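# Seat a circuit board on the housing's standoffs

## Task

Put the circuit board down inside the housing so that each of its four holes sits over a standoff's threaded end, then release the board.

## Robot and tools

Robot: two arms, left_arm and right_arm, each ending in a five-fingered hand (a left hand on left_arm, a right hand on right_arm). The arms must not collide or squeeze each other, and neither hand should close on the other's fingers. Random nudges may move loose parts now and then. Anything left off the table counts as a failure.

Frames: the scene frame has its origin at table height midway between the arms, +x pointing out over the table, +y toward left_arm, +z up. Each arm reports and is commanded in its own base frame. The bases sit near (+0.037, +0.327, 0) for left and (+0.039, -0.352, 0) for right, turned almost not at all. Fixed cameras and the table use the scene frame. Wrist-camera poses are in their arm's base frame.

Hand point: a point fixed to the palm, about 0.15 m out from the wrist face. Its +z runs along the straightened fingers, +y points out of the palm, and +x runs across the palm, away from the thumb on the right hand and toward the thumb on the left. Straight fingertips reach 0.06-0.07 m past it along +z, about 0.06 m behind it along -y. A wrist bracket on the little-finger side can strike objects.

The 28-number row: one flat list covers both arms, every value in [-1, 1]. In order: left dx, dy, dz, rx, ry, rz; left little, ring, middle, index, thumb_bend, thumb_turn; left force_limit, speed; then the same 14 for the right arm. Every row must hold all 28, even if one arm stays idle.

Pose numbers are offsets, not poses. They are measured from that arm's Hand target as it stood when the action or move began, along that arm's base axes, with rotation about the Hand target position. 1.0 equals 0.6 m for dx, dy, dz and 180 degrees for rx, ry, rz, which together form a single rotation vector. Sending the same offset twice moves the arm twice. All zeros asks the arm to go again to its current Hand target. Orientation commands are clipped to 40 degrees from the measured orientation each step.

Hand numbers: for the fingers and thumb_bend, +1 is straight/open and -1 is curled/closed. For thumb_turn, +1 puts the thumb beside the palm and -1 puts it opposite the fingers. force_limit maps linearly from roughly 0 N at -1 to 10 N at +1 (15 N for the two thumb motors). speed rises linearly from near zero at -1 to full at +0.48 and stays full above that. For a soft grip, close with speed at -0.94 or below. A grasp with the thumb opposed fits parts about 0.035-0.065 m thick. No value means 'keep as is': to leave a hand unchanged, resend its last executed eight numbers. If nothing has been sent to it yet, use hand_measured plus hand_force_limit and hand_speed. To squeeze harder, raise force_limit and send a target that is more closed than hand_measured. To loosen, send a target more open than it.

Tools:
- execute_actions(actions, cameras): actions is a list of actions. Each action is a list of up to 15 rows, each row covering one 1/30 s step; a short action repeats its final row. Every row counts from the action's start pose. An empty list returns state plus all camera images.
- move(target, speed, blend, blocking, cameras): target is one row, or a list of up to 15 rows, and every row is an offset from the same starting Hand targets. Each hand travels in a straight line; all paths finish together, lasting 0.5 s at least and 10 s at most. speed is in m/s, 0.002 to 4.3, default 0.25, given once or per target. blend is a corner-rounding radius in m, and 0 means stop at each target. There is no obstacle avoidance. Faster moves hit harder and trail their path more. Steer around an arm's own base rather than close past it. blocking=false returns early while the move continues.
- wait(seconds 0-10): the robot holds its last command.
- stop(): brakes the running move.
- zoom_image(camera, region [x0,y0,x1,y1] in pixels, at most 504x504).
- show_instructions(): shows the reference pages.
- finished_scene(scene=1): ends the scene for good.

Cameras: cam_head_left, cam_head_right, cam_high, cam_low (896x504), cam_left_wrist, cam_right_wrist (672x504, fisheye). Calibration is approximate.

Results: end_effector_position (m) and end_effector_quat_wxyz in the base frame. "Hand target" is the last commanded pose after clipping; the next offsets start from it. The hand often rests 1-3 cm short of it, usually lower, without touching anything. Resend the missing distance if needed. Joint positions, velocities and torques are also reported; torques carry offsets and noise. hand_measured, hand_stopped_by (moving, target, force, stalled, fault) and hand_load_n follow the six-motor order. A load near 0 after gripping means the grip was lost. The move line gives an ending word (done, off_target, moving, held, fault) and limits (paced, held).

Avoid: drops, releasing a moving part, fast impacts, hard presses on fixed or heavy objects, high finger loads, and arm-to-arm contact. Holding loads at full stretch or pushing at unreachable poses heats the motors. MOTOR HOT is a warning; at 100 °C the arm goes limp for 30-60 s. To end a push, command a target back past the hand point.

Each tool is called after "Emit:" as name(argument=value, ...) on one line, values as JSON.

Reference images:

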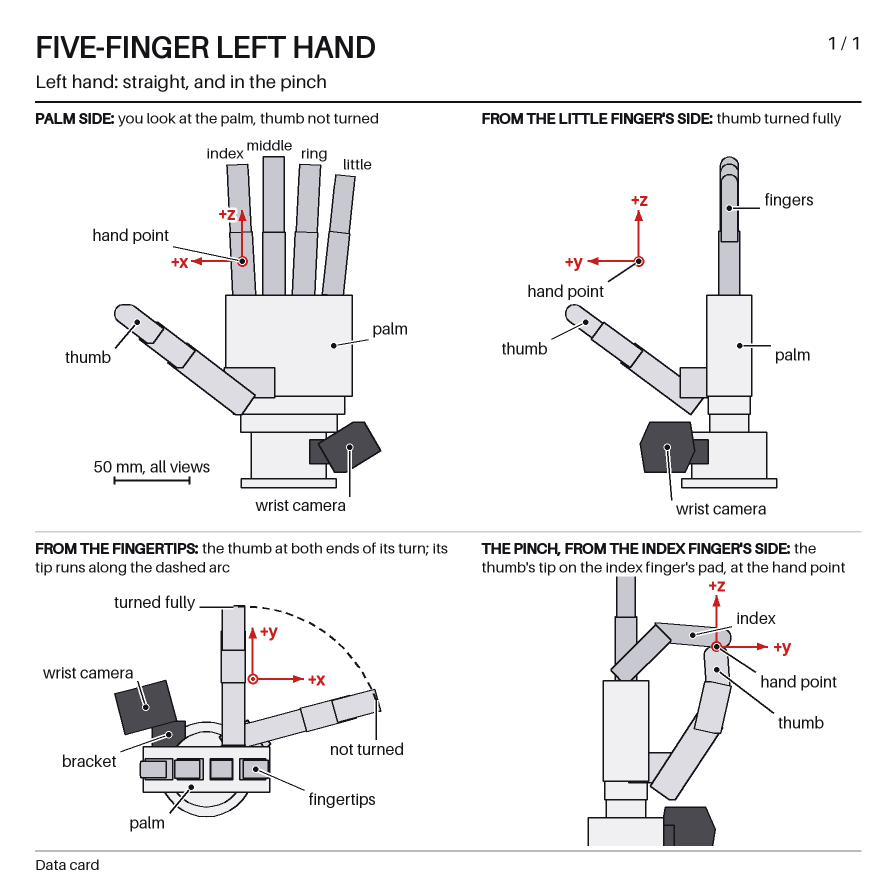

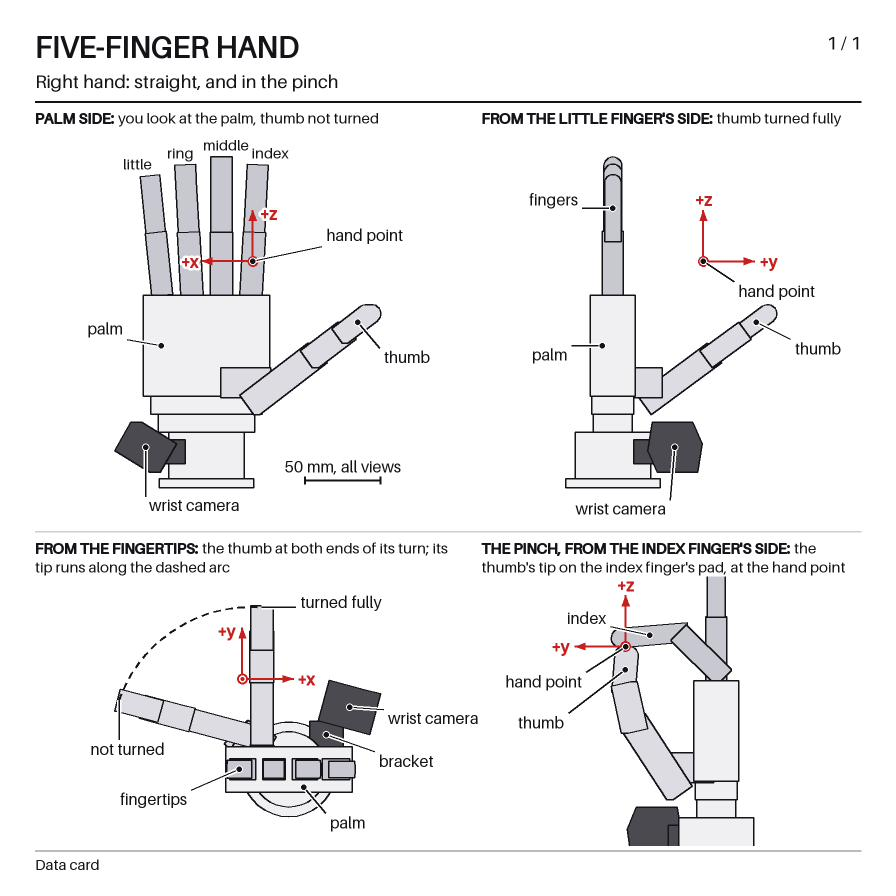

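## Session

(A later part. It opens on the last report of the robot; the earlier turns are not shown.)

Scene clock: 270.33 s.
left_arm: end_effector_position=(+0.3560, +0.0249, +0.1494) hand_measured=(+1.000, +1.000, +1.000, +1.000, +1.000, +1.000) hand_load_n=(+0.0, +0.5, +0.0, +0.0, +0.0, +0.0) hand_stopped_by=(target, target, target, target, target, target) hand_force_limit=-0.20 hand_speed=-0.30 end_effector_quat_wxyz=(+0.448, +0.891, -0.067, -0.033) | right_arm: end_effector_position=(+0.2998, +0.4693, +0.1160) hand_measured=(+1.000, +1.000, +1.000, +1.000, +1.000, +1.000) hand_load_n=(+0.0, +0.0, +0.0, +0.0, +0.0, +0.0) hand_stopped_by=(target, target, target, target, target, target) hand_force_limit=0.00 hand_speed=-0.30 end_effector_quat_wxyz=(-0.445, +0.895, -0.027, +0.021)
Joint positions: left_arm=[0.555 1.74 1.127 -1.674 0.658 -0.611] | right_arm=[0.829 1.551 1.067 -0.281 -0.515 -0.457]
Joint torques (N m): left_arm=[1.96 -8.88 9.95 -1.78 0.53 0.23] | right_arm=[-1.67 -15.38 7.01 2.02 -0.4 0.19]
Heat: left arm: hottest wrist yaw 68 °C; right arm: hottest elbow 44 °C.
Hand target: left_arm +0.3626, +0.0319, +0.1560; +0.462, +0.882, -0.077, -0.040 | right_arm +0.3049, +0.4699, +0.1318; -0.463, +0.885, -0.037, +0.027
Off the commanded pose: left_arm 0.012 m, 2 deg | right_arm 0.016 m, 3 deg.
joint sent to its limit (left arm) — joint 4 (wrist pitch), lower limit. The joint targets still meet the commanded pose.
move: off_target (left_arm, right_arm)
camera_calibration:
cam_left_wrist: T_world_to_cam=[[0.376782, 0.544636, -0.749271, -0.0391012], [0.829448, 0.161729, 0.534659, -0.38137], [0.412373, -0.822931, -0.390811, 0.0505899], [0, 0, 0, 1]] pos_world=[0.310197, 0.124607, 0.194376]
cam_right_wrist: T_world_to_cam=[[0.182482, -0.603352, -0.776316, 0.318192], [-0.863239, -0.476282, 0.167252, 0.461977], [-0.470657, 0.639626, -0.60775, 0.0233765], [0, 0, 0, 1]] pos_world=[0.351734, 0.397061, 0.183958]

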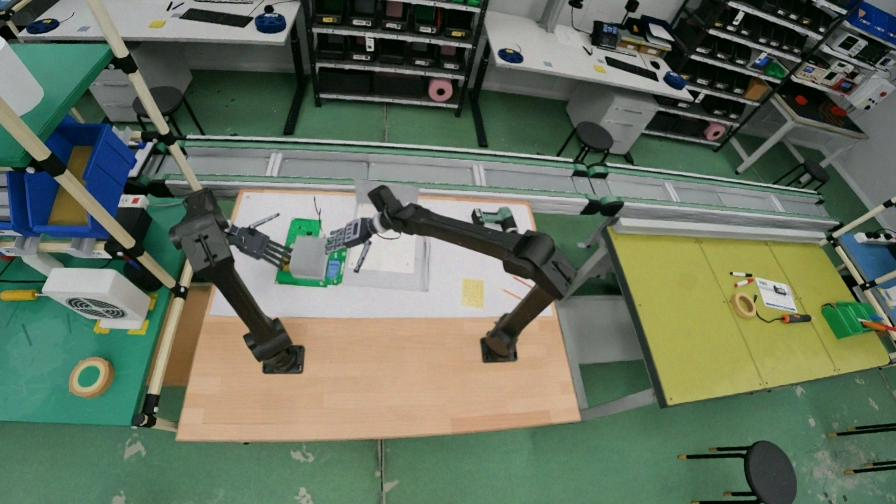

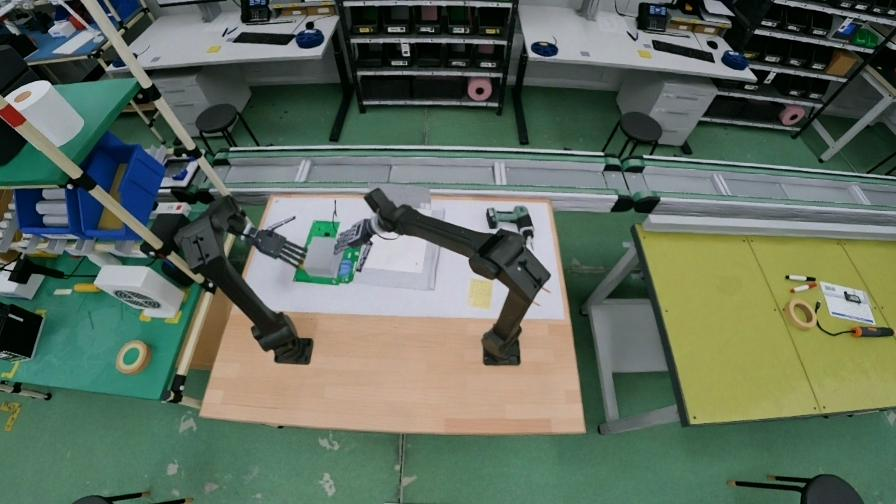

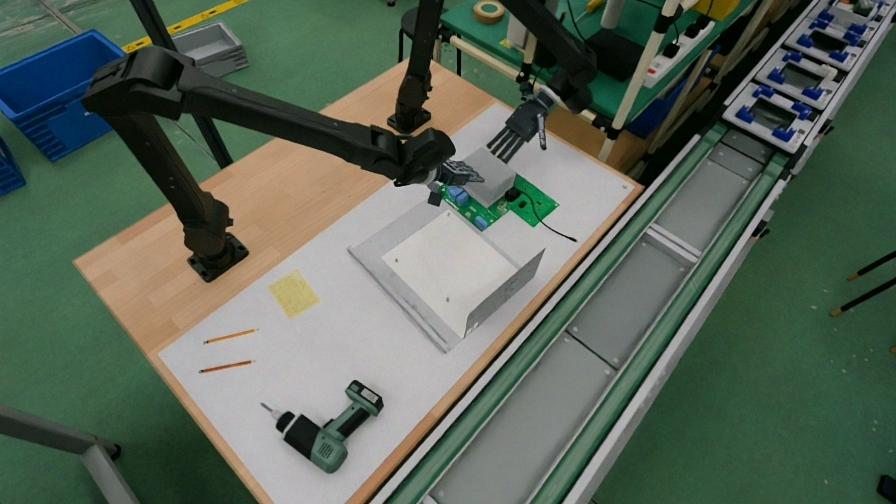

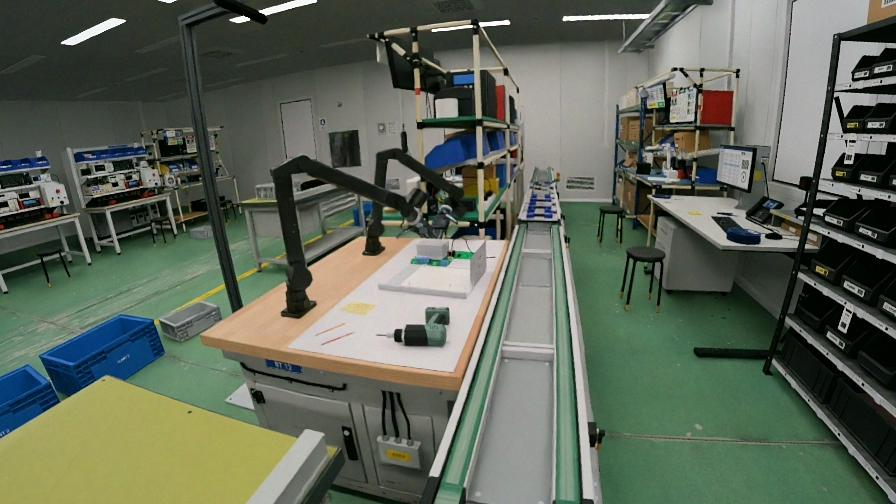

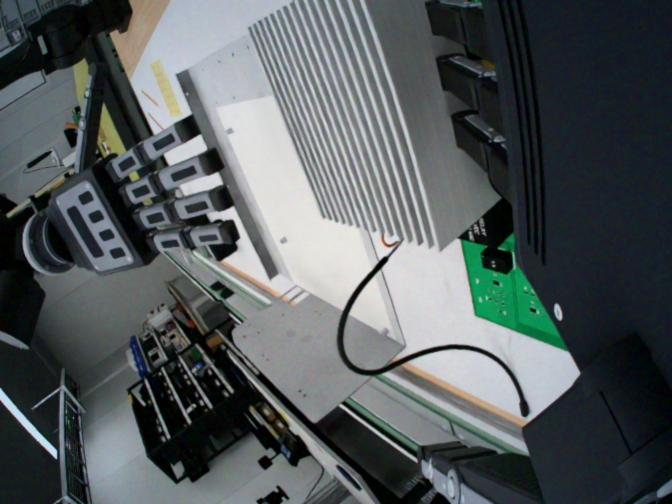

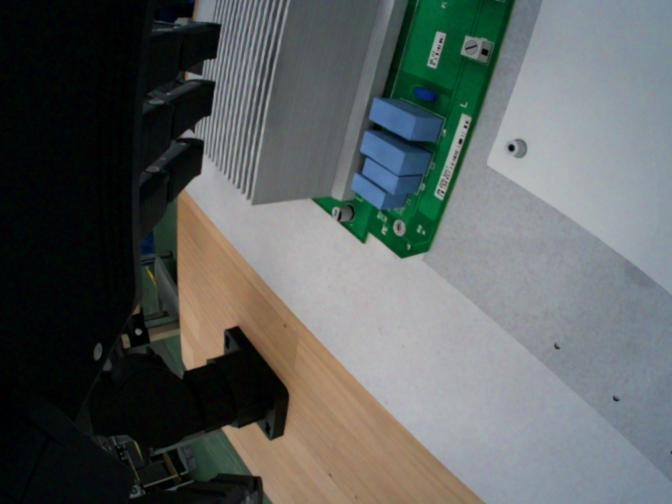

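Emit:
move(target=[0.018,0,-0.033,0,0,0.003,1,1,1,1,1,1,-0.2,-0.3,-0.003,0,-0.105,0,0,0.021,1,0.96,0.89,0.96,1,1,0,-0.3], speed=0.2, cameras=["cam_high","cam_low","cam_left_wrist","cam_right_wrist"])

Emit:
zoom_image(camera="cam_high", region=[380, 90, 580, 270])

Emit:
zoom_image(camera="cam_low", region=[370, 180, 530, 300])

Scene clock: 273.77 s.
left_arm: end_effector_position=(+0.3636, +0.0290, +0.1359) hand_measured=(+1.000, +1.000, +1.000, +1.000, +1.000, +1.000) hand_load_n=(+0.0, +0.0, +0.0, -0.5, +0.0, +0.0) hand_stopped_by=(target, target, target, target, target, target) hand_force_limit=-0.20 hand_speed=-0.30 end_effector_quat_wxyz=(+0.460, +0.885, -0.064, -0.043) | right_arm: end_effector_position=(+0.2928, +0.4702, +0.0731) hand_measured=(+1.000, +0.960, +0.890, +0.960, +1.000, +1.000) hand_load_n=(+0.0, +0.0, +0.0, +0.0, +0.0, +0.0) hand_stopped_by=(target, target, target, target, target, target) hand_force_limit=0.00 hand_speed=-0.30 end_effector_quat_wxyz=(-0.458, +0.889, -0.016, +0.002)
Joint positions: left_arm=[0.555 1.801 1.15 -1.676 0.664 -0.6] | right_arm=[0.823 1.615 1.001 -0.146 -0.57 -0.462]
Joint torques (N m): left_arm=[0.79 -8.88 9.66 -1.02 0.51 0.2] | right_arm=[-2.02 -12.28 6.95 2.04 -0.43 -0.25]
Heat: left arm: hottest wrist yaw 63 °C; right arm: hottest elbow 43 °C.
Hand target: left_arm +0.3734, +0.0319, +0.1362; +0.463, +0.883, -0.073, -0.038 | right_arm +0.3031, +0.4700, +0.0687; -0.463, +0.886, -0.007, +0.012
Off the commanded pose: left_arm 0.010 m, 1 deg | right_arm 0.011 m, 2 deg.
move: off_target (right_arm)
camera_calibration:
cam_left_wrist: T_world_to_cam=[[0.360683, 0.523935, -0.771622, -0.0447766], [0.841672, 0.173621, 0.511316, -0.382888], [0.401866, -0.833875, -0.378359, 0.0481335], [0, 0, 0, 1]] pos_world=[0.319073, 0.130075, 0.179438]
cam_right_wrist: T_world_to_cam=[[0.187479, -0.57371, -0.797313, 0.272974], [-0.841369, -0.512675, 0.17106, 0.47397], [-0.506902, 0.638765, -0.578818, 0.00240753], [0, 0, 0, 1]] pos_world=[0.348828, 0.398063, 0.137962]
Images, in order (width x height): cam_high 896x504, cam_low 896x504, cam_left_wrist 672x504, cam_right_wrist 672x504.

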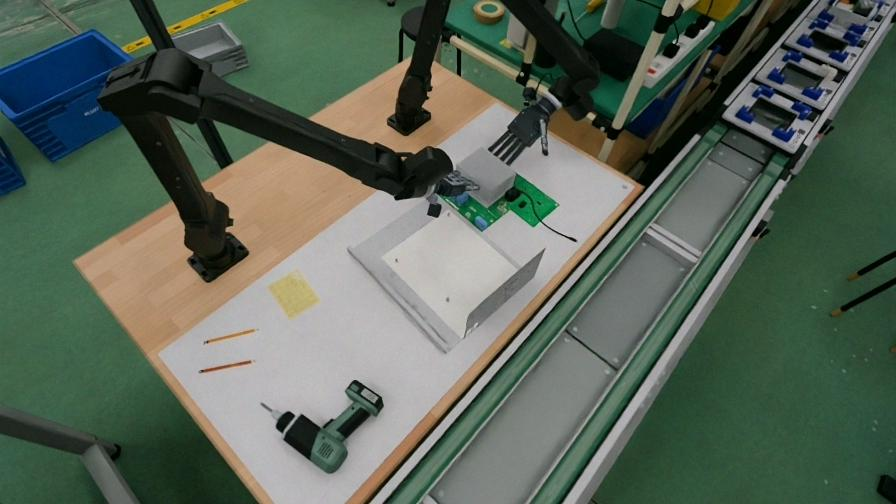

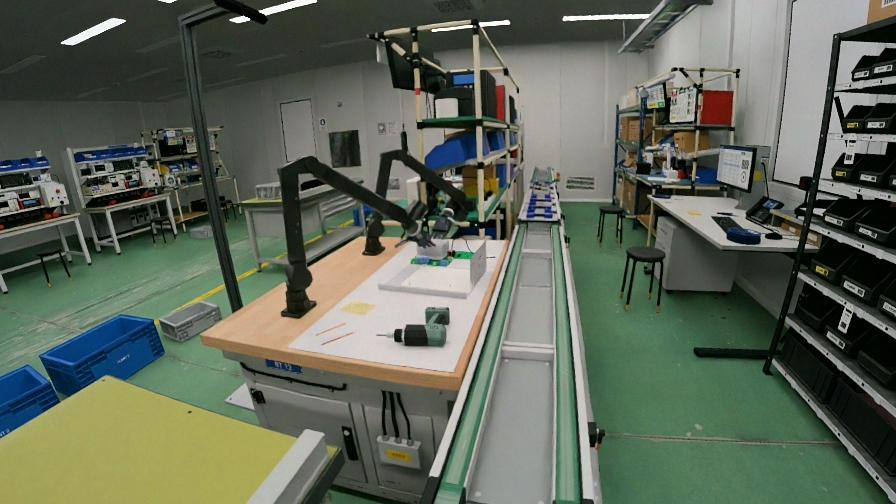

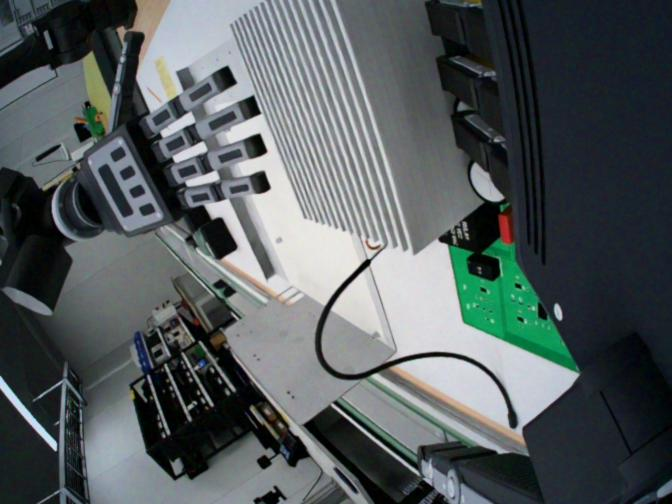

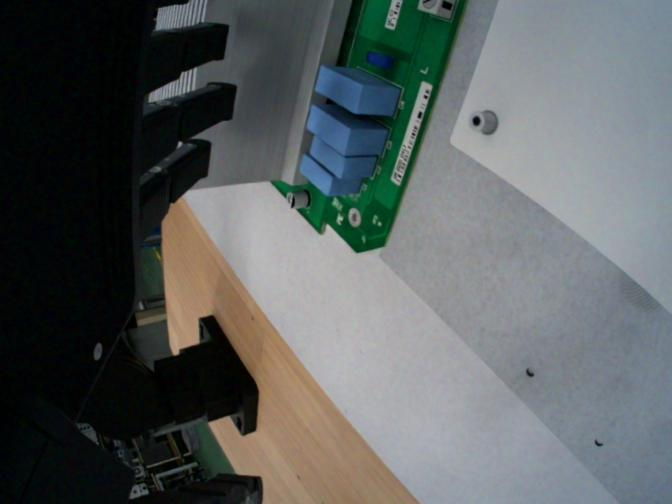

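Scaled by 2.520.

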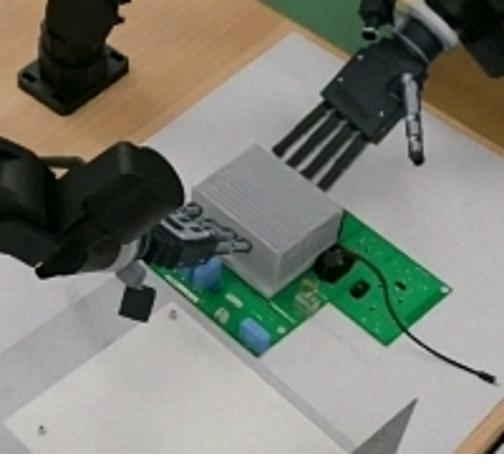

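Scaled by 3.150.

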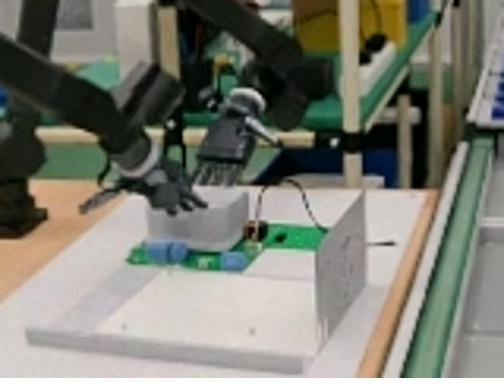

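Emit:
move(target=[0.004,-0.073,0,0,0,0,1,1,1,1,1,1,-0.2,-0.3,0.0,0.089,0.005,0,0,0,1,0.96,0.89,0.96,1,1,0,-0.3], speed=0.09, cameras=["cam_left_wrist","cam_high","cam_low"])

Emit:
execute_actions(actions=[[[0,0,0,0,0,0,0.6,0.75,0.96,0.8,1,1,-0.3,-0.85,0,0,0,0,0,0,1,0.96,0.89,0.96,1,1,0,-0.3]]])

Emit:
zoom_image(camera="cam_high", region=[380, 90, 580, 270])

Emit:
zoom_image(camera="cam_low", region=[370, 180, 530, 300])

Scene clock: 275.77 s.
left_arm: end_effector_position=(+0.3695, +0.0157, +0.1381) hand_measured=(+1.000, +1.000, +1.000, +1.000, +1.000, +1.000) hand_load_n=(+0.0, +0.0, +0.5, +0.0, +0.0, +0.0) hand_stopped_by=(target, target, target, target, target, target) hand_force_limit=-0.20 hand_speed=-0.30 end_effector_quat_wxyz=(+0.451, +0.890, -0.061, -0.037) | right_arm: end_effector_position=(+0.2940, +0.4888, +0.0590) hand_measured=(+1.000, +0.960, +0.890, +0.960, +1.000, +1.000) hand_load_n=(+0.0, -4.0, +0.0, +0.0, +0.0, -0.5) hand_stopped_by=(target, target, target, target, target, target) hand_force_limit=0.00 hand_speed=-0.30 end_effector_quat_wxyz=(-0.446, +0.895, -0.019, +0.004)
Joint positions: left_arm=[0.521 1.771 1.134 -1.637 0.684 -0.652] | right_arm=[0.855 1.672 1.043 -0.144 -0.529 -0.446]
Joint torques (N m): left_arm=[-3.31 -10.34 5.29 0.34 1.84 -0.14] | right_arm=[1.55 -11.58 12.04 1.88 -0.02 0.14]
Heat: left arm: hottest wrist yaw 61 °C; right arm: hottest elbow 43 °C.
Hand target: left_arm +0.3758, -0.0118, +0.1362; +0.463, +0.883, -0.073, -0.038 | right_arm +0.3031, +0.5233, +0.0718; -0.463, +0.886, -0.007, +0.012
Off the commanded pose: left_arm 0.028 m, 2 deg | right_arm 0.038 m, 3 deg.
move: off_target (left_arm, right_arm)
camera_calibration:
cam_left_wrist: T_world_to_cam=[[0.363526, 0.543464, -0.756634, -0.0416951], [0.834372, 0.171295, 0.52391, -0.38562], [0.414334, -0.821769, -0.391181, 0.0324575], [0, 0, 0, 1]] pos_world=[0.323459, 0.115387, 0.183179]
Images, in order (width x height): cam_high 896x504, cam_low 896x504, cam_left_wrist 672x504.

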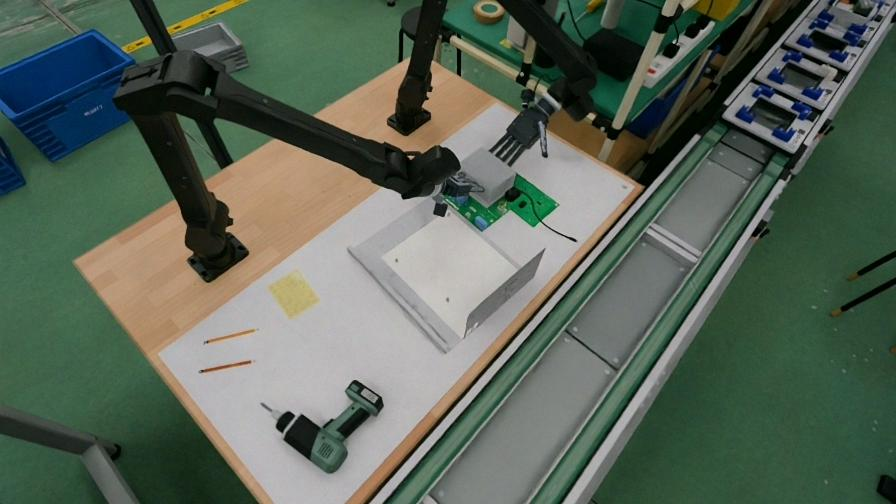

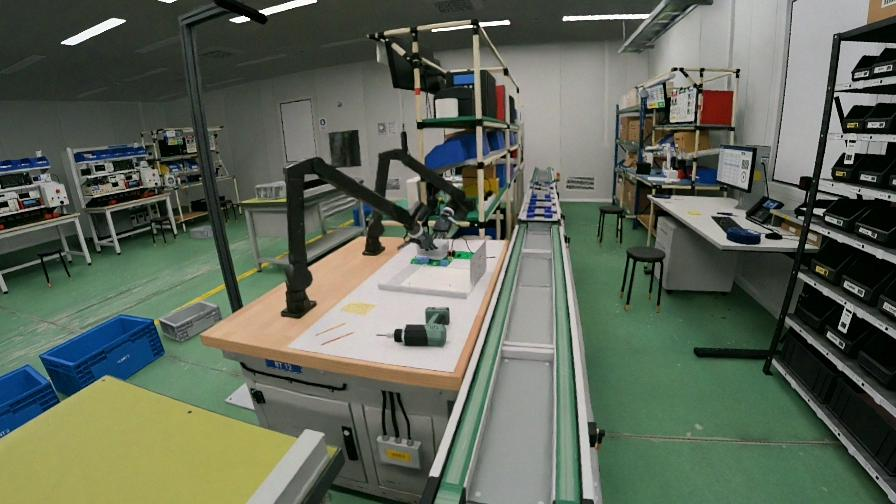

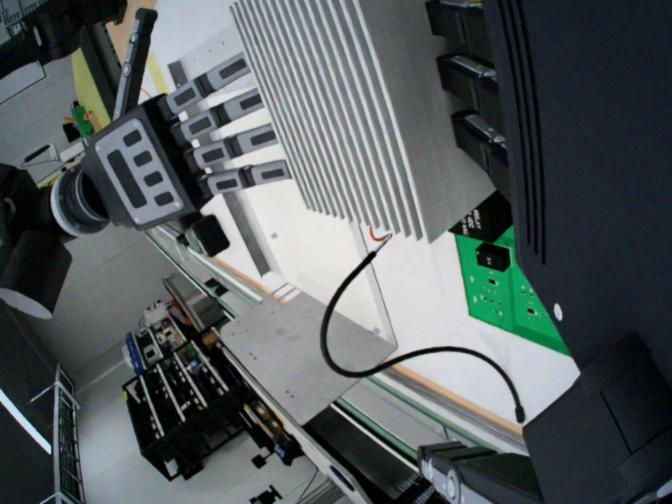

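Scene clock: 277.10 s.
left_arm: end_effector_position=(+0.3697, +0.0161, +0.1371) hand_measured=(+0.600, +0.836, +0.988, +0.932, +1.000, +1.000) hand_load_n=(+0.0, +4.0, -1.0, +1.5, +0.0, +0.0) hand_stopped_by=(target, force, force, force, target, target) hand_force_limit=-0.30 hand_speed=-0.85 end_effector_quat_wxyz=(+0.449, +0.891, -0.063, -0.034) | right_arm: end_effector_position=(+0.2939, +0.4888, +0.0591) hand_measured=(+1.000, +0.960, +0.890, +0.960, +1.000, +1.000) hand_load_n=(+0.0, -4.0, +0.0, +0.0, +0.0, +0.0) hand_stopped_by=(target, target, target, target, target, target) hand_force_limit=0.00 hand_speed=-0.30 end_effector_quat_wxyz=(-0.446, +0.895, -0.020, +0.004)
Joint positions: left_arm=[0.521 1.771 1.134 -1.631 0.682 -0.651] | right_arm=[0.855 1.672 1.043 -0.144 -0.529 -0.445]
Joint torques (N m): left_arm=[-3.25 -10.4 5.31 0.12 1.92 -0.09] | right_arm=[1.38 -11.69 12.14 1.83 -0.05 0.13]
Heat: left arm: hottest wrist yaw 60 °C; right arm: hottest elbow 43 °C.
Hand target: left_arm +0.3758, -0.0118, +0.1362; +0.463, +0.883, -0.072, -0.038 | right_arm +0.3031, +0.5233, +0.0718; -0.463, +0.886, -0.007, +0.012
Off the commanded pose: left_arm 0.029 m, 2 deg | right_arm 0.038 m, 3 deg.

Scaled by 2.520.
This view is cut from an older image: the scene may have changed since it was taken.

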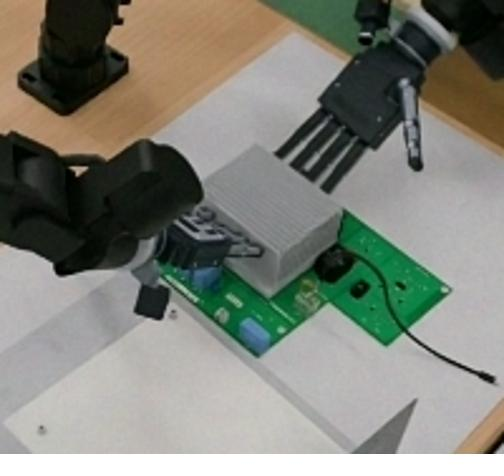

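Scaled by 3.150.
This view is cut from an older image: the scene may have changed since it was taken.

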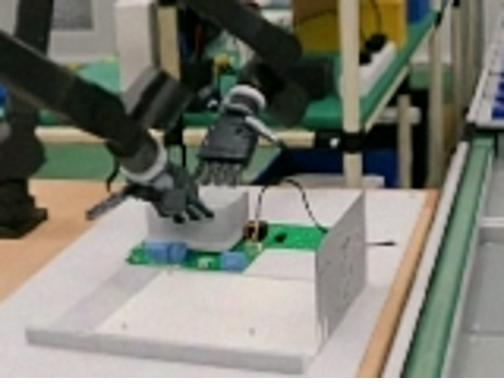

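Emit:
move(target=[[0,0,0,0,0,0.014,0.72,0.83,0.985,0.925,1,1,-0.3,-0.85,0,-0.03,-0.02,0,0,0,1,0.94,0.90,0.965,1,1,0,-0.3],[-0.005,-0.04,0,0,0,0.014,0.72,0.83,0.985,0.925,1,1,-0.3,-0.85,0.004,0.04,-0.005,0,0,0,1,0.94,0.90,0.965,1,1,0,-0.3]], speed=0.09)

Scene clock: 279.97 s.
left_arm: end_effector_position=(+0.3656, +0.0122, +0.1394) hand_measured=(+0.720, +0.836, +0.986, +0.926, +1.000, +1.000) hand_load_n=(+0.0, +4.5, +0.0, +0.0, +0.0, +0.0) hand_stopped_by=(target, force, target, target, target, target) hand_force_limit=-0.30 hand_speed=-0.85 end_effector_quat_wxyz=(+0.426, +0.903, -0.059, -0.011) | right_arm: end_effector_position=(+0.2941, +0.4902, +0.0604) hand_measured=(+1.000, +0.940, +0.898, +0.966, +1.000, +1.000) hand_load_n=(+0.0, -1.5, -6.5, -0.5, +0.0, +0.0) hand_stopped_by=(target, target, target, target, target, target) hand_force_limit=0.00 hand_speed=-0.30 end_effector_quat_wxyz=(-0.444, +0.896, -0.024, +0.000)
Joint positions: left_arm=[0.521 1.702 1.086 -1.562 0.684 -0.698] | right_arm=[0.855 1.676 1.054 -0.158 -0.53 -0.437]
Joint torques (N m): left_arm=[-5.71 -8.76 3.47 0.12 3.33 -0.38] | right_arm=[3.55 -9.05 14.69 2.52 0.44 0.2]
Heat: left arm: hottest wrist yaw 60 °C; right arm: hottest elbow 42 °C.
Hand target: left_arm +0.3728, -0.0358, +0.1362; +0.463, +0.884, -0.053, -0.028 | right_arm +0.3056, +0.5473, +0.0687; -0.463, +0.886, -0.007, +0.012
Off the commanded pose: left_arm 0.049 m, 5 deg | right_arm 0.059 m, 3 deg.
move: off_target (left_arm, right_arm)

Emit:
wait(seconds=0.1, cameras=["cam_left_wrist","cam_right_wrist","cam_low"])

Emit:
zoom_image(camera="cam_low", region=[400, 190, 480, 270])

Emit:
zoom_image(camera="cam_left_wrist", region=[150, 0, 550, 300])

Scene clock: 280.53 s.
left_arm: end_effector_position=(+0.3656, +0.0122, +0.1394) hand_measured=(+0.720, +0.836, +0.986, +0.926, +1.000, +1.000) hand_load_n=(+0.0, +4.5, +0.0, +0.0, +0.0, +0.0) hand_stopped_by=(target, force, target, target, target, target) hand_force_limit=-0.30 hand_speed=-0.85 end_effector_quat_wxyz=(+0.426, +0.903, -0.059, -0.011) | right_arm: end_effector_position=(+0.2941, +0.4902, +0.0604) hand_measured=(+1.000, +0.940, +0.898, +0.966, +1.000, +1.000) hand_load_n=(+0.0, -1.5, -7.0, +0.0, +0.0, -0.5) hand_stopped_by=(target, target, target, target, target, target) hand_force_limit=0.00 hand_speed=-0.30 end_effector_quat_wxyz=(-0.444, +0.896, -0.024, +0.000)
Joint positions: left_arm=[0.521 1.702 1.086 -1.562 0.684 -0.698] | right_arm=[0.855 1.676 1.054 -0.158 -0.53 -0.437]
Joint torques (N m): left_arm=[-5.71 -8.82 3.48 0.12 3.33 -0.39] | right_arm=[3.19 -9 14.71 2.55 0.45 0.22]
Heat: left arm: hottest wrist yaw 60 °C; right arm: hottest elbow 42 °C.
Hand target: left_arm +0.3728, -0.0358, +0.1362; +0.463, +0.884, -0.053, -0.028 | right_arm +0.3056, +0.5473, +0.0687; -0.463, +0.886, -0.007, +0.012
Off the commanded pose: left_arm 0.049 m, 5 deg | right_arm 0.059 m, 3 deg.
wait: 0.10 s; at rest from the start
camera_calibration:
cam_left_wrist: T_world_to_cam=[[0.382393, 0.592211, -0.709269, -0.0514584], [0.803738, 0.165493, 0.571505, -0.377854], [0.45583, -0.788605, -0.412699, 0.0191536], [0, 0, 0, 1]] pos_world=[0.314642, 0.108111, 0.187352]
cam_right_wrist: T_world_to_cam=[[0.171147, -0.601497, -0.780327, 0.291431], [-0.844933, -0.496969, 0.19776, 0.479257], [-0.506751, 0.625478, -0.59328, -0.00973697], [0, 0, 0, 1]] pos_world=[0.350129, 0.419561, 0.126856]
Images, in order (width x height): cam_low 896x504, cam_left_wrist 672x504, cam_right_wrist 672x504.

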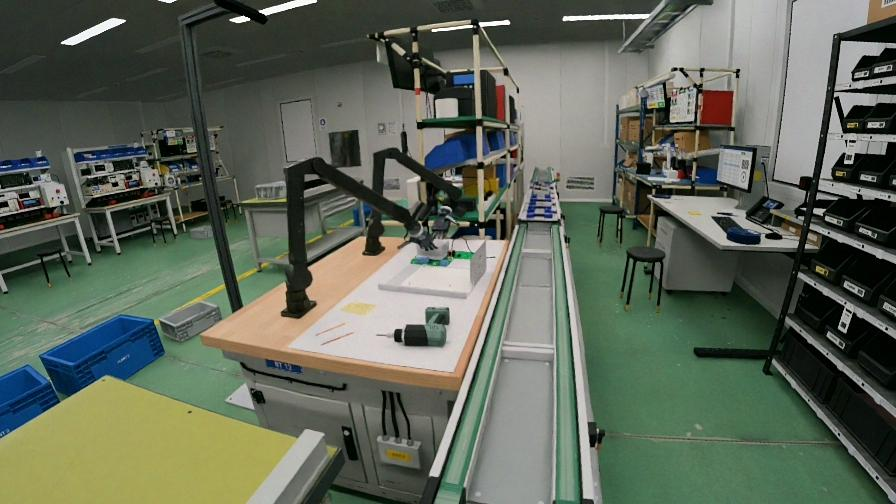

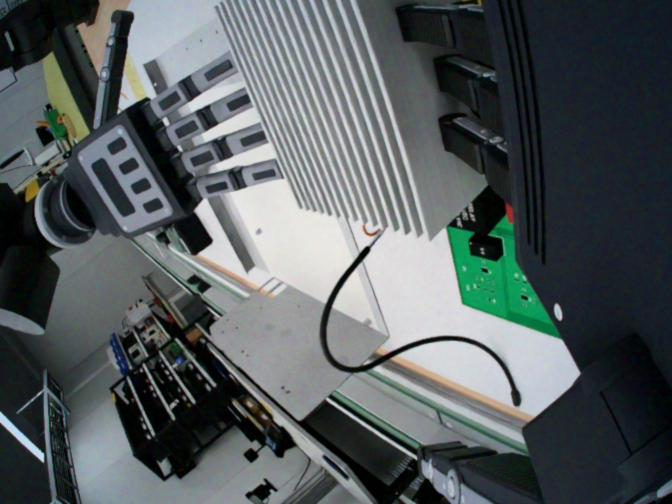

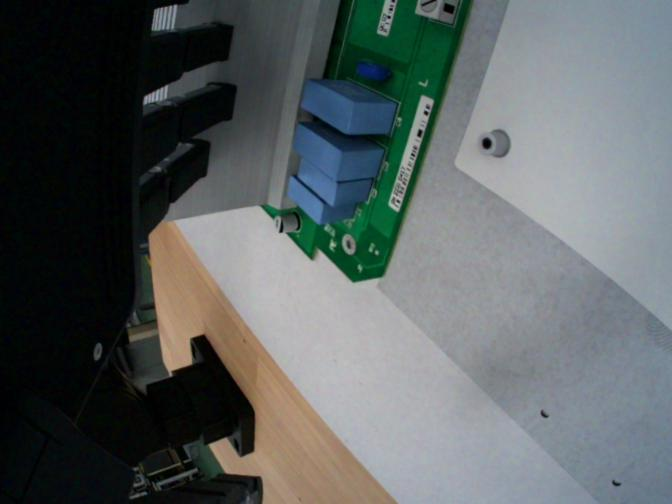

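Scaled by 6.300.

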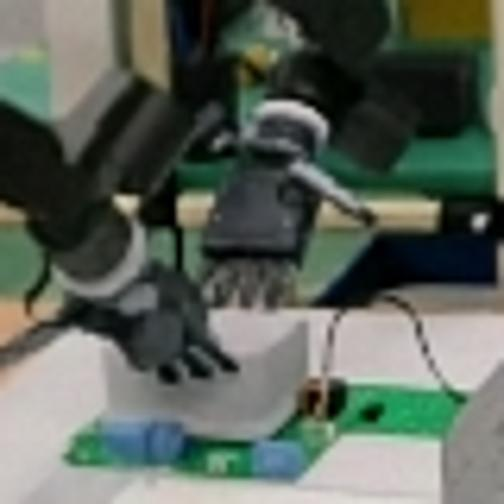

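Scaled by 1.260 from the camera's 672x504 image, which has a finer 960x720 frame.

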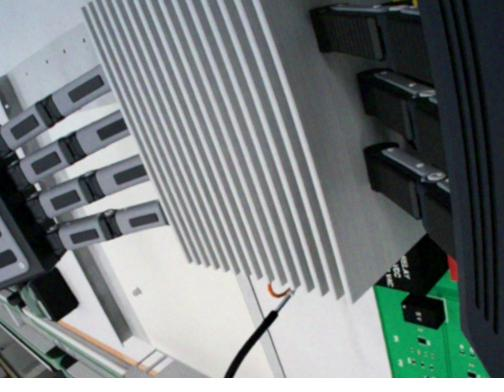

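Emit:
move(target=[[-0.005,-0.04,0,0,0,0,0.72,0.83,0.985,0.925,1,1,-0.3,-0.85,0.004,0.035,0,0,0,0,1,0.94,0.91,0.965,1,1,0,-0.3],[-0.005,-0.04,0.08,0,0,0,0.72,0.83,0.985,0.925,1,1,-0.3,-0.85,0.004,0.04,0.15,0,0,0,1,0.94,0.91,0.965,1,1,0,-0.3]], speed=[0.1,0.12], cameras=["cam_high","cam_left_wrist","cam_low"])

Emit:
zoom_image(camera="cam_high", region=[380, 90, 580, 270])

Emit:
zoom_image(camera="cam_low", region=[370, 180, 530, 300])

Scene clock: 283.53 s.
left_arm: end_effector_position=(+0.3682, -0.0034, +0.1450) hand_measured=(+0.720, +0.838, +0.986, +0.926, +1.000, +1.000) hand_load_n=(+0.0, +21.5, +0.5, +1.0, +0.0, +0.5) hand_stopped_by=(target, force, target, target, target, target) hand_force_limit=-0.30 hand_speed=-0.85 end_effector_quat_wxyz=(+0.405, +0.912, -0.064, -0.005) | right_arm: end_effector_position=(+0.2940, +0.4823, +0.0768) hand_measured=(+1.000, +0.940, +0.906, +0.964, +1.000, +1.000) hand_load_n=(+0.0, +0.0, -5.5, -10.5, +0.0, -0.5) hand_stopped_by=(target, target, target, target, target, target) hand_force_limit=0.00 hand_speed=-0.30 end_effector_quat_wxyz=(-0.375, +0.925, -0.057, -0.019)
Joint positions: left_arm=[0.477 1.648 1.067 -1.519 0.679 -0.763] | right_arm=[0.865 1.679 1.174 -0.425 -0.461 -0.426]
Joint torques (N m): left_arm=[-6.07 -12.28 6.52 -4.21 4.4 -0.39] | right_arm=[4.66 -16.73 17.85 3.36 -1.39 0.21]
Heat: left arm: hottest wrist yaw 63 °C; right arm: hottest elbow 43 °C.
Hand target: left_arm +0.3698, -0.0598, +0.1843; +0.463, +0.884, -0.053, -0.028 | right_arm +0.3080, +0.5713, +0.1586; -0.463, +0.886, -0.007, +0.012
Off the commanded pose: left_arm 0.069 m, 8 deg | right_arm 0.122 m, 13 deg.
move: off_target (left_arm, right_arm)
camera_calibration:
cam_left_wrist: T_world_to_cam=[[0.397694, 0.621827, -0.674663, -0.0498612], [0.793602, 0.135903, 0.593065, -0.379941], [0.460473, -0.771272, -0.439436, 0.0101536], [0, 0, 0, 1]] pos_world=[0.316676, 0.0904715, 0.196152]
Images, in order (width x height): cam_high 896x504, cam_low 896x504, cam_left_wrist 672x504.

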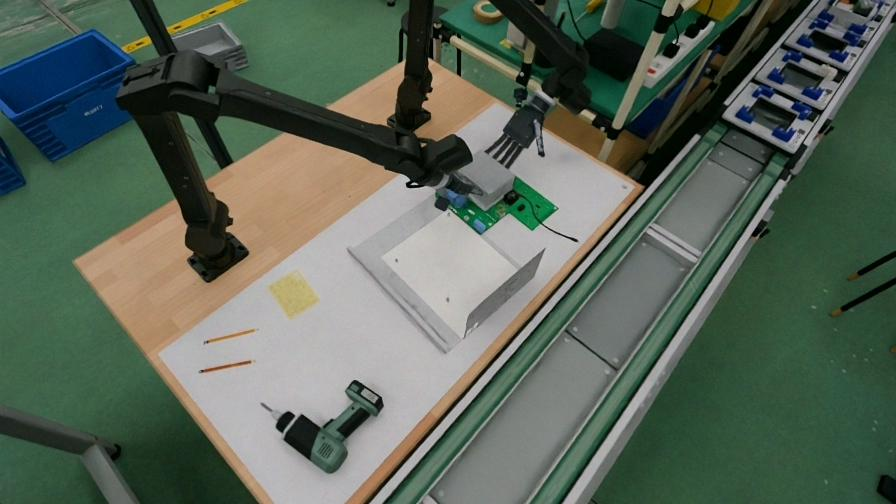

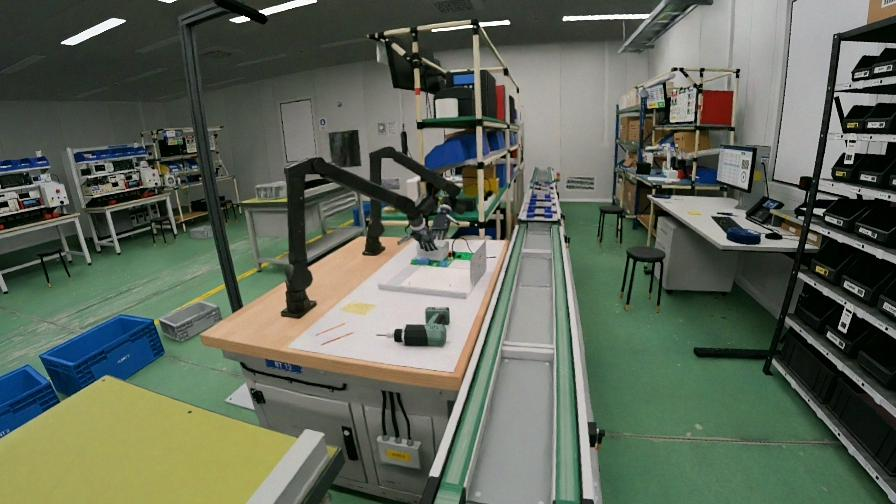

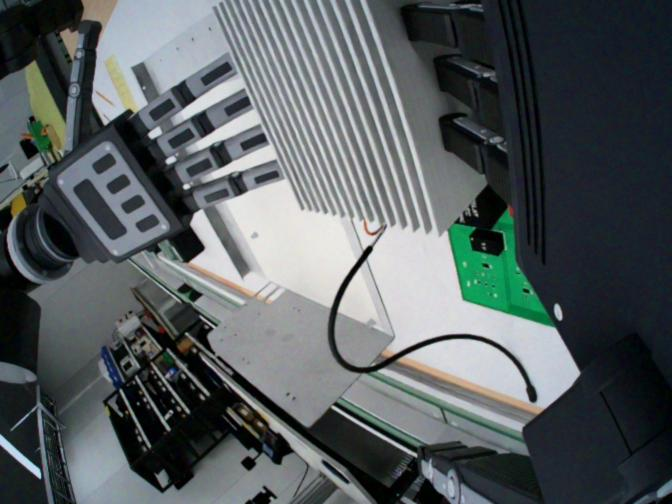

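Scaled by 2.520.

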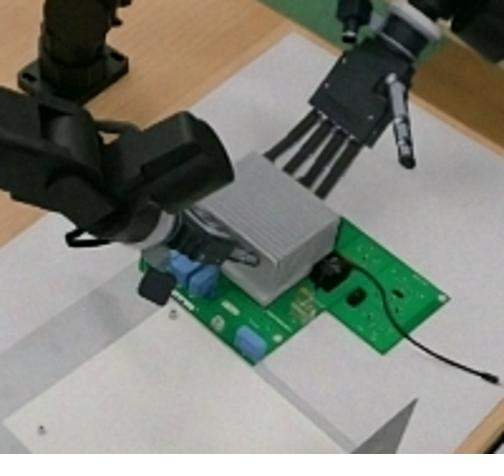

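Scaled by 3.150.

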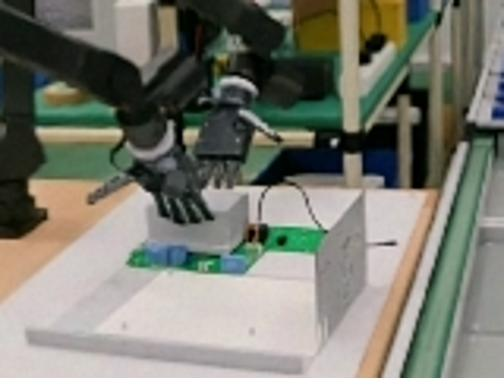

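Emit:
move(target=[0.0,-0.01,0.0,0,0,0,0.72,0.89,0.975,0.915,1,1,-0.3,-0.85,0.004,0.025,0.0,0,0,0,1,0.955,0.91,0.95,1,1,0,-0.3], speed=0.1)

Scene clock: 285.20 s.
left_arm: end_effector_position=(+0.3707, -0.0059, +0.1461) hand_measured=(+0.720, +0.892, +0.978, +0.918, +1.000, +1.000) hand_load_n=(+3.5, +7.5, +11.0, +4.5, +0.0, +0.0) hand_stopped_by=(target, force, force, force, target, target) hand_force_limit=-0.30 hand_speed=-0.85 end_effector_quat_wxyz=(+0.403, +0.914, -0.049, -0.012) | right_arm: end_effector_position=(+0.2945, +0.4813, +0.0790) hand_measured=(+1.000, +0.954, +0.906, +0.950, +1.000, +1.000) hand_load_n=(+0.0, -5.5, -8.5, -4.5, -0.5, +0.0) hand_stopped_by=(target, target, target, target, target, target) hand_force_limit=0.00 hand_speed=-0.30 end_effector_quat_wxyz=(-0.370, +0.927, -0.060, -0.019)
Joint positions: left_arm=[0.469 1.641 1.067 -1.519 0.679 -0.805] | right_arm=[0.865 1.679 1.184 -0.446 -0.455 -0.426]
Joint torques (N m): left_arm=[-6.3 -12.34 5.9 -3.73 4.66 -0.14] | right_arm=[5.19 -15.27 19.41 3.81 -1.39 0.32]
Heat: left arm: hottest wrist yaw 65 °C; right arm: hottest elbow 44 °C.
Hand target: left_arm +0.3698, -0.0658, +0.1842; +0.463, +0.884, -0.053, -0.028 | right_arm +0.3104, +0.5864, +0.1588; -0.463, +0.886, -0.007, +0.012
Off the commanded pose: left_arm 0.071 m, 8 deg | right_arm 0.133 m, 14 deg.
move: off_target (left_arm, right_arm)

Emit:
move(target=[0.0,-0.01,0.04,0,0,0,0.72,0.89,0.975,0.915,1,1,-0.3,-0.85,0.002,0.01,0.07,0,0,0,1,0.955,0.91,0.95,1,1,0,-0.3], speed=0.1, cameras=["cam_high","cam_low","cam_left_wrist"])

Emit:
zoom_image(camera="cam_high", region=[380, 90, 580, 270])

Emit:
zoom_image(camera="cam_low", region=[370, 180, 530, 300])

Scene clock: 286.87 s.
left_arm: end_effector_position=(+0.3720, -0.0112, +0.1602) hand_measured=(+0.720, +0.892, +0.978, +0.918, +1.000, +1.000) hand_load_n=(+1.0, +8.5, +11.0, +3.0, +0.0, +0.0) hand_stopped_by=(target, force, force, force, target, target) hand_force_limit=-0.30 hand_speed=-0.85 end_effector_quat_wxyz=(+0.393, +0.918, -0.053, -0.002) | right_arm: end_effector_position=(+0.2968, +0.4789, +0.0942) hand_measured=(+1.000, +0.954, +0.908, +0.948, +1.000, +1.000) hand_load_n=(+0.0, -4.5, -5.5, -10.0, +0.0, -0.5) hand_stopped_by=(target, target, target, target, target, target) hand_force_limit=0.00 hand_speed=-0.30 end_effector_quat_wxyz=(-0.347, +0.935, -0.069, -0.025)
Joint positions: left_arm=[0.454 1.596 1.07 -1.521 0.679 -0.832] | right_arm=[0.866 1.679 1.245 -0.555 -0.435 -0.426]
Joint torques (N m): left_arm=[-6.24 -11.69 8.08 -5.37 4.72 -0.14] | right_arm=[5.36 -17.9 20.67 3.86 -2.1 0.3]
Heat: left arm: hottest wrist yaw 68 °C; right arm: hottest elbow 44 °C.
Hand target: left_arm +0.3698, -0.0718, +0.2081; +0.463, +0.884, -0.053, -0.028 | right_arm +0.3117, +0.5923, +0.2008; -0.463, +0.886, -0.007, +0.012
Off the commanded pose: left_arm 0.077 m, 9 deg | right_arm 0.156 m, 17 deg.
move: off_target (left_arm, right_arm)
camera_calibration:
cam_left_wrist: T_world_to_cam=[[0.38053, 0.649419, -0.65837, -0.0321506], [0.79214, 0.138461, 0.594426, -0.39066], [0.47719, -0.747719, -0.461743, 0.00667938], [0, 0, 0, 1]] pos_world=[0.318504, 0.0799648, 0.214135]
Images, in order (width x height): cam_high 896x504, cam_low 896x504, cam_left_wrist 672x504.

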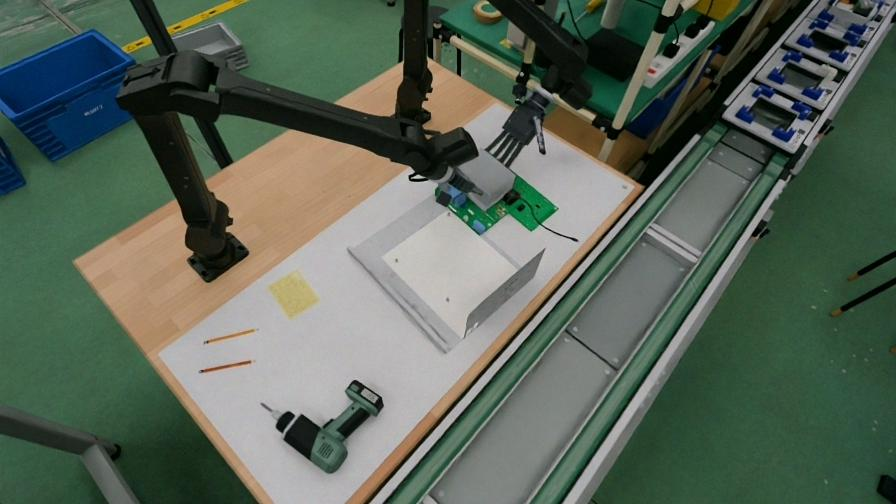

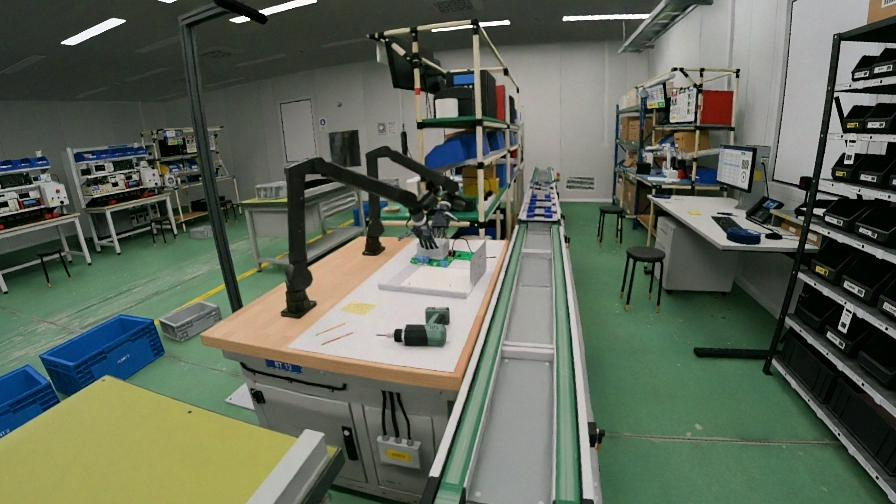

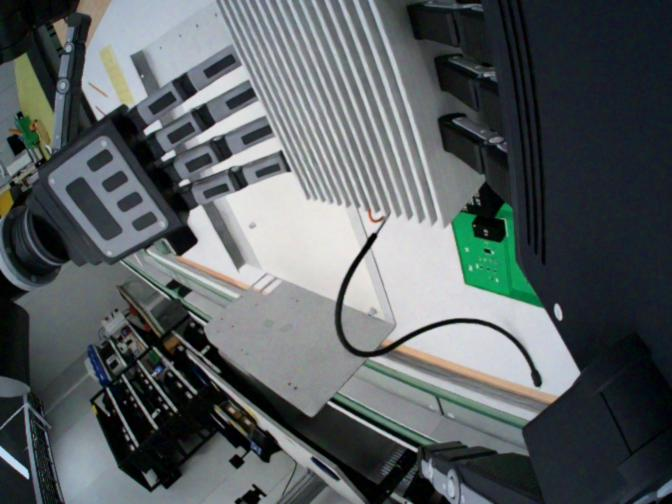

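Scaled by 2.520.

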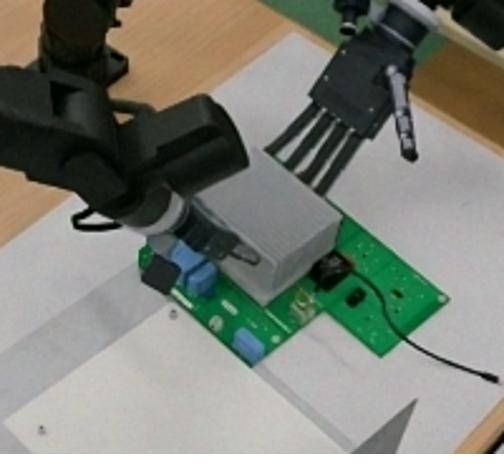

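Scaled by 3.150.

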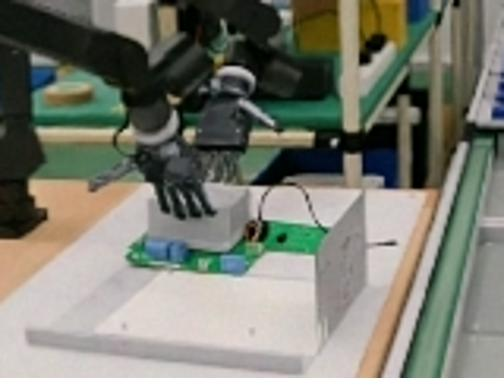

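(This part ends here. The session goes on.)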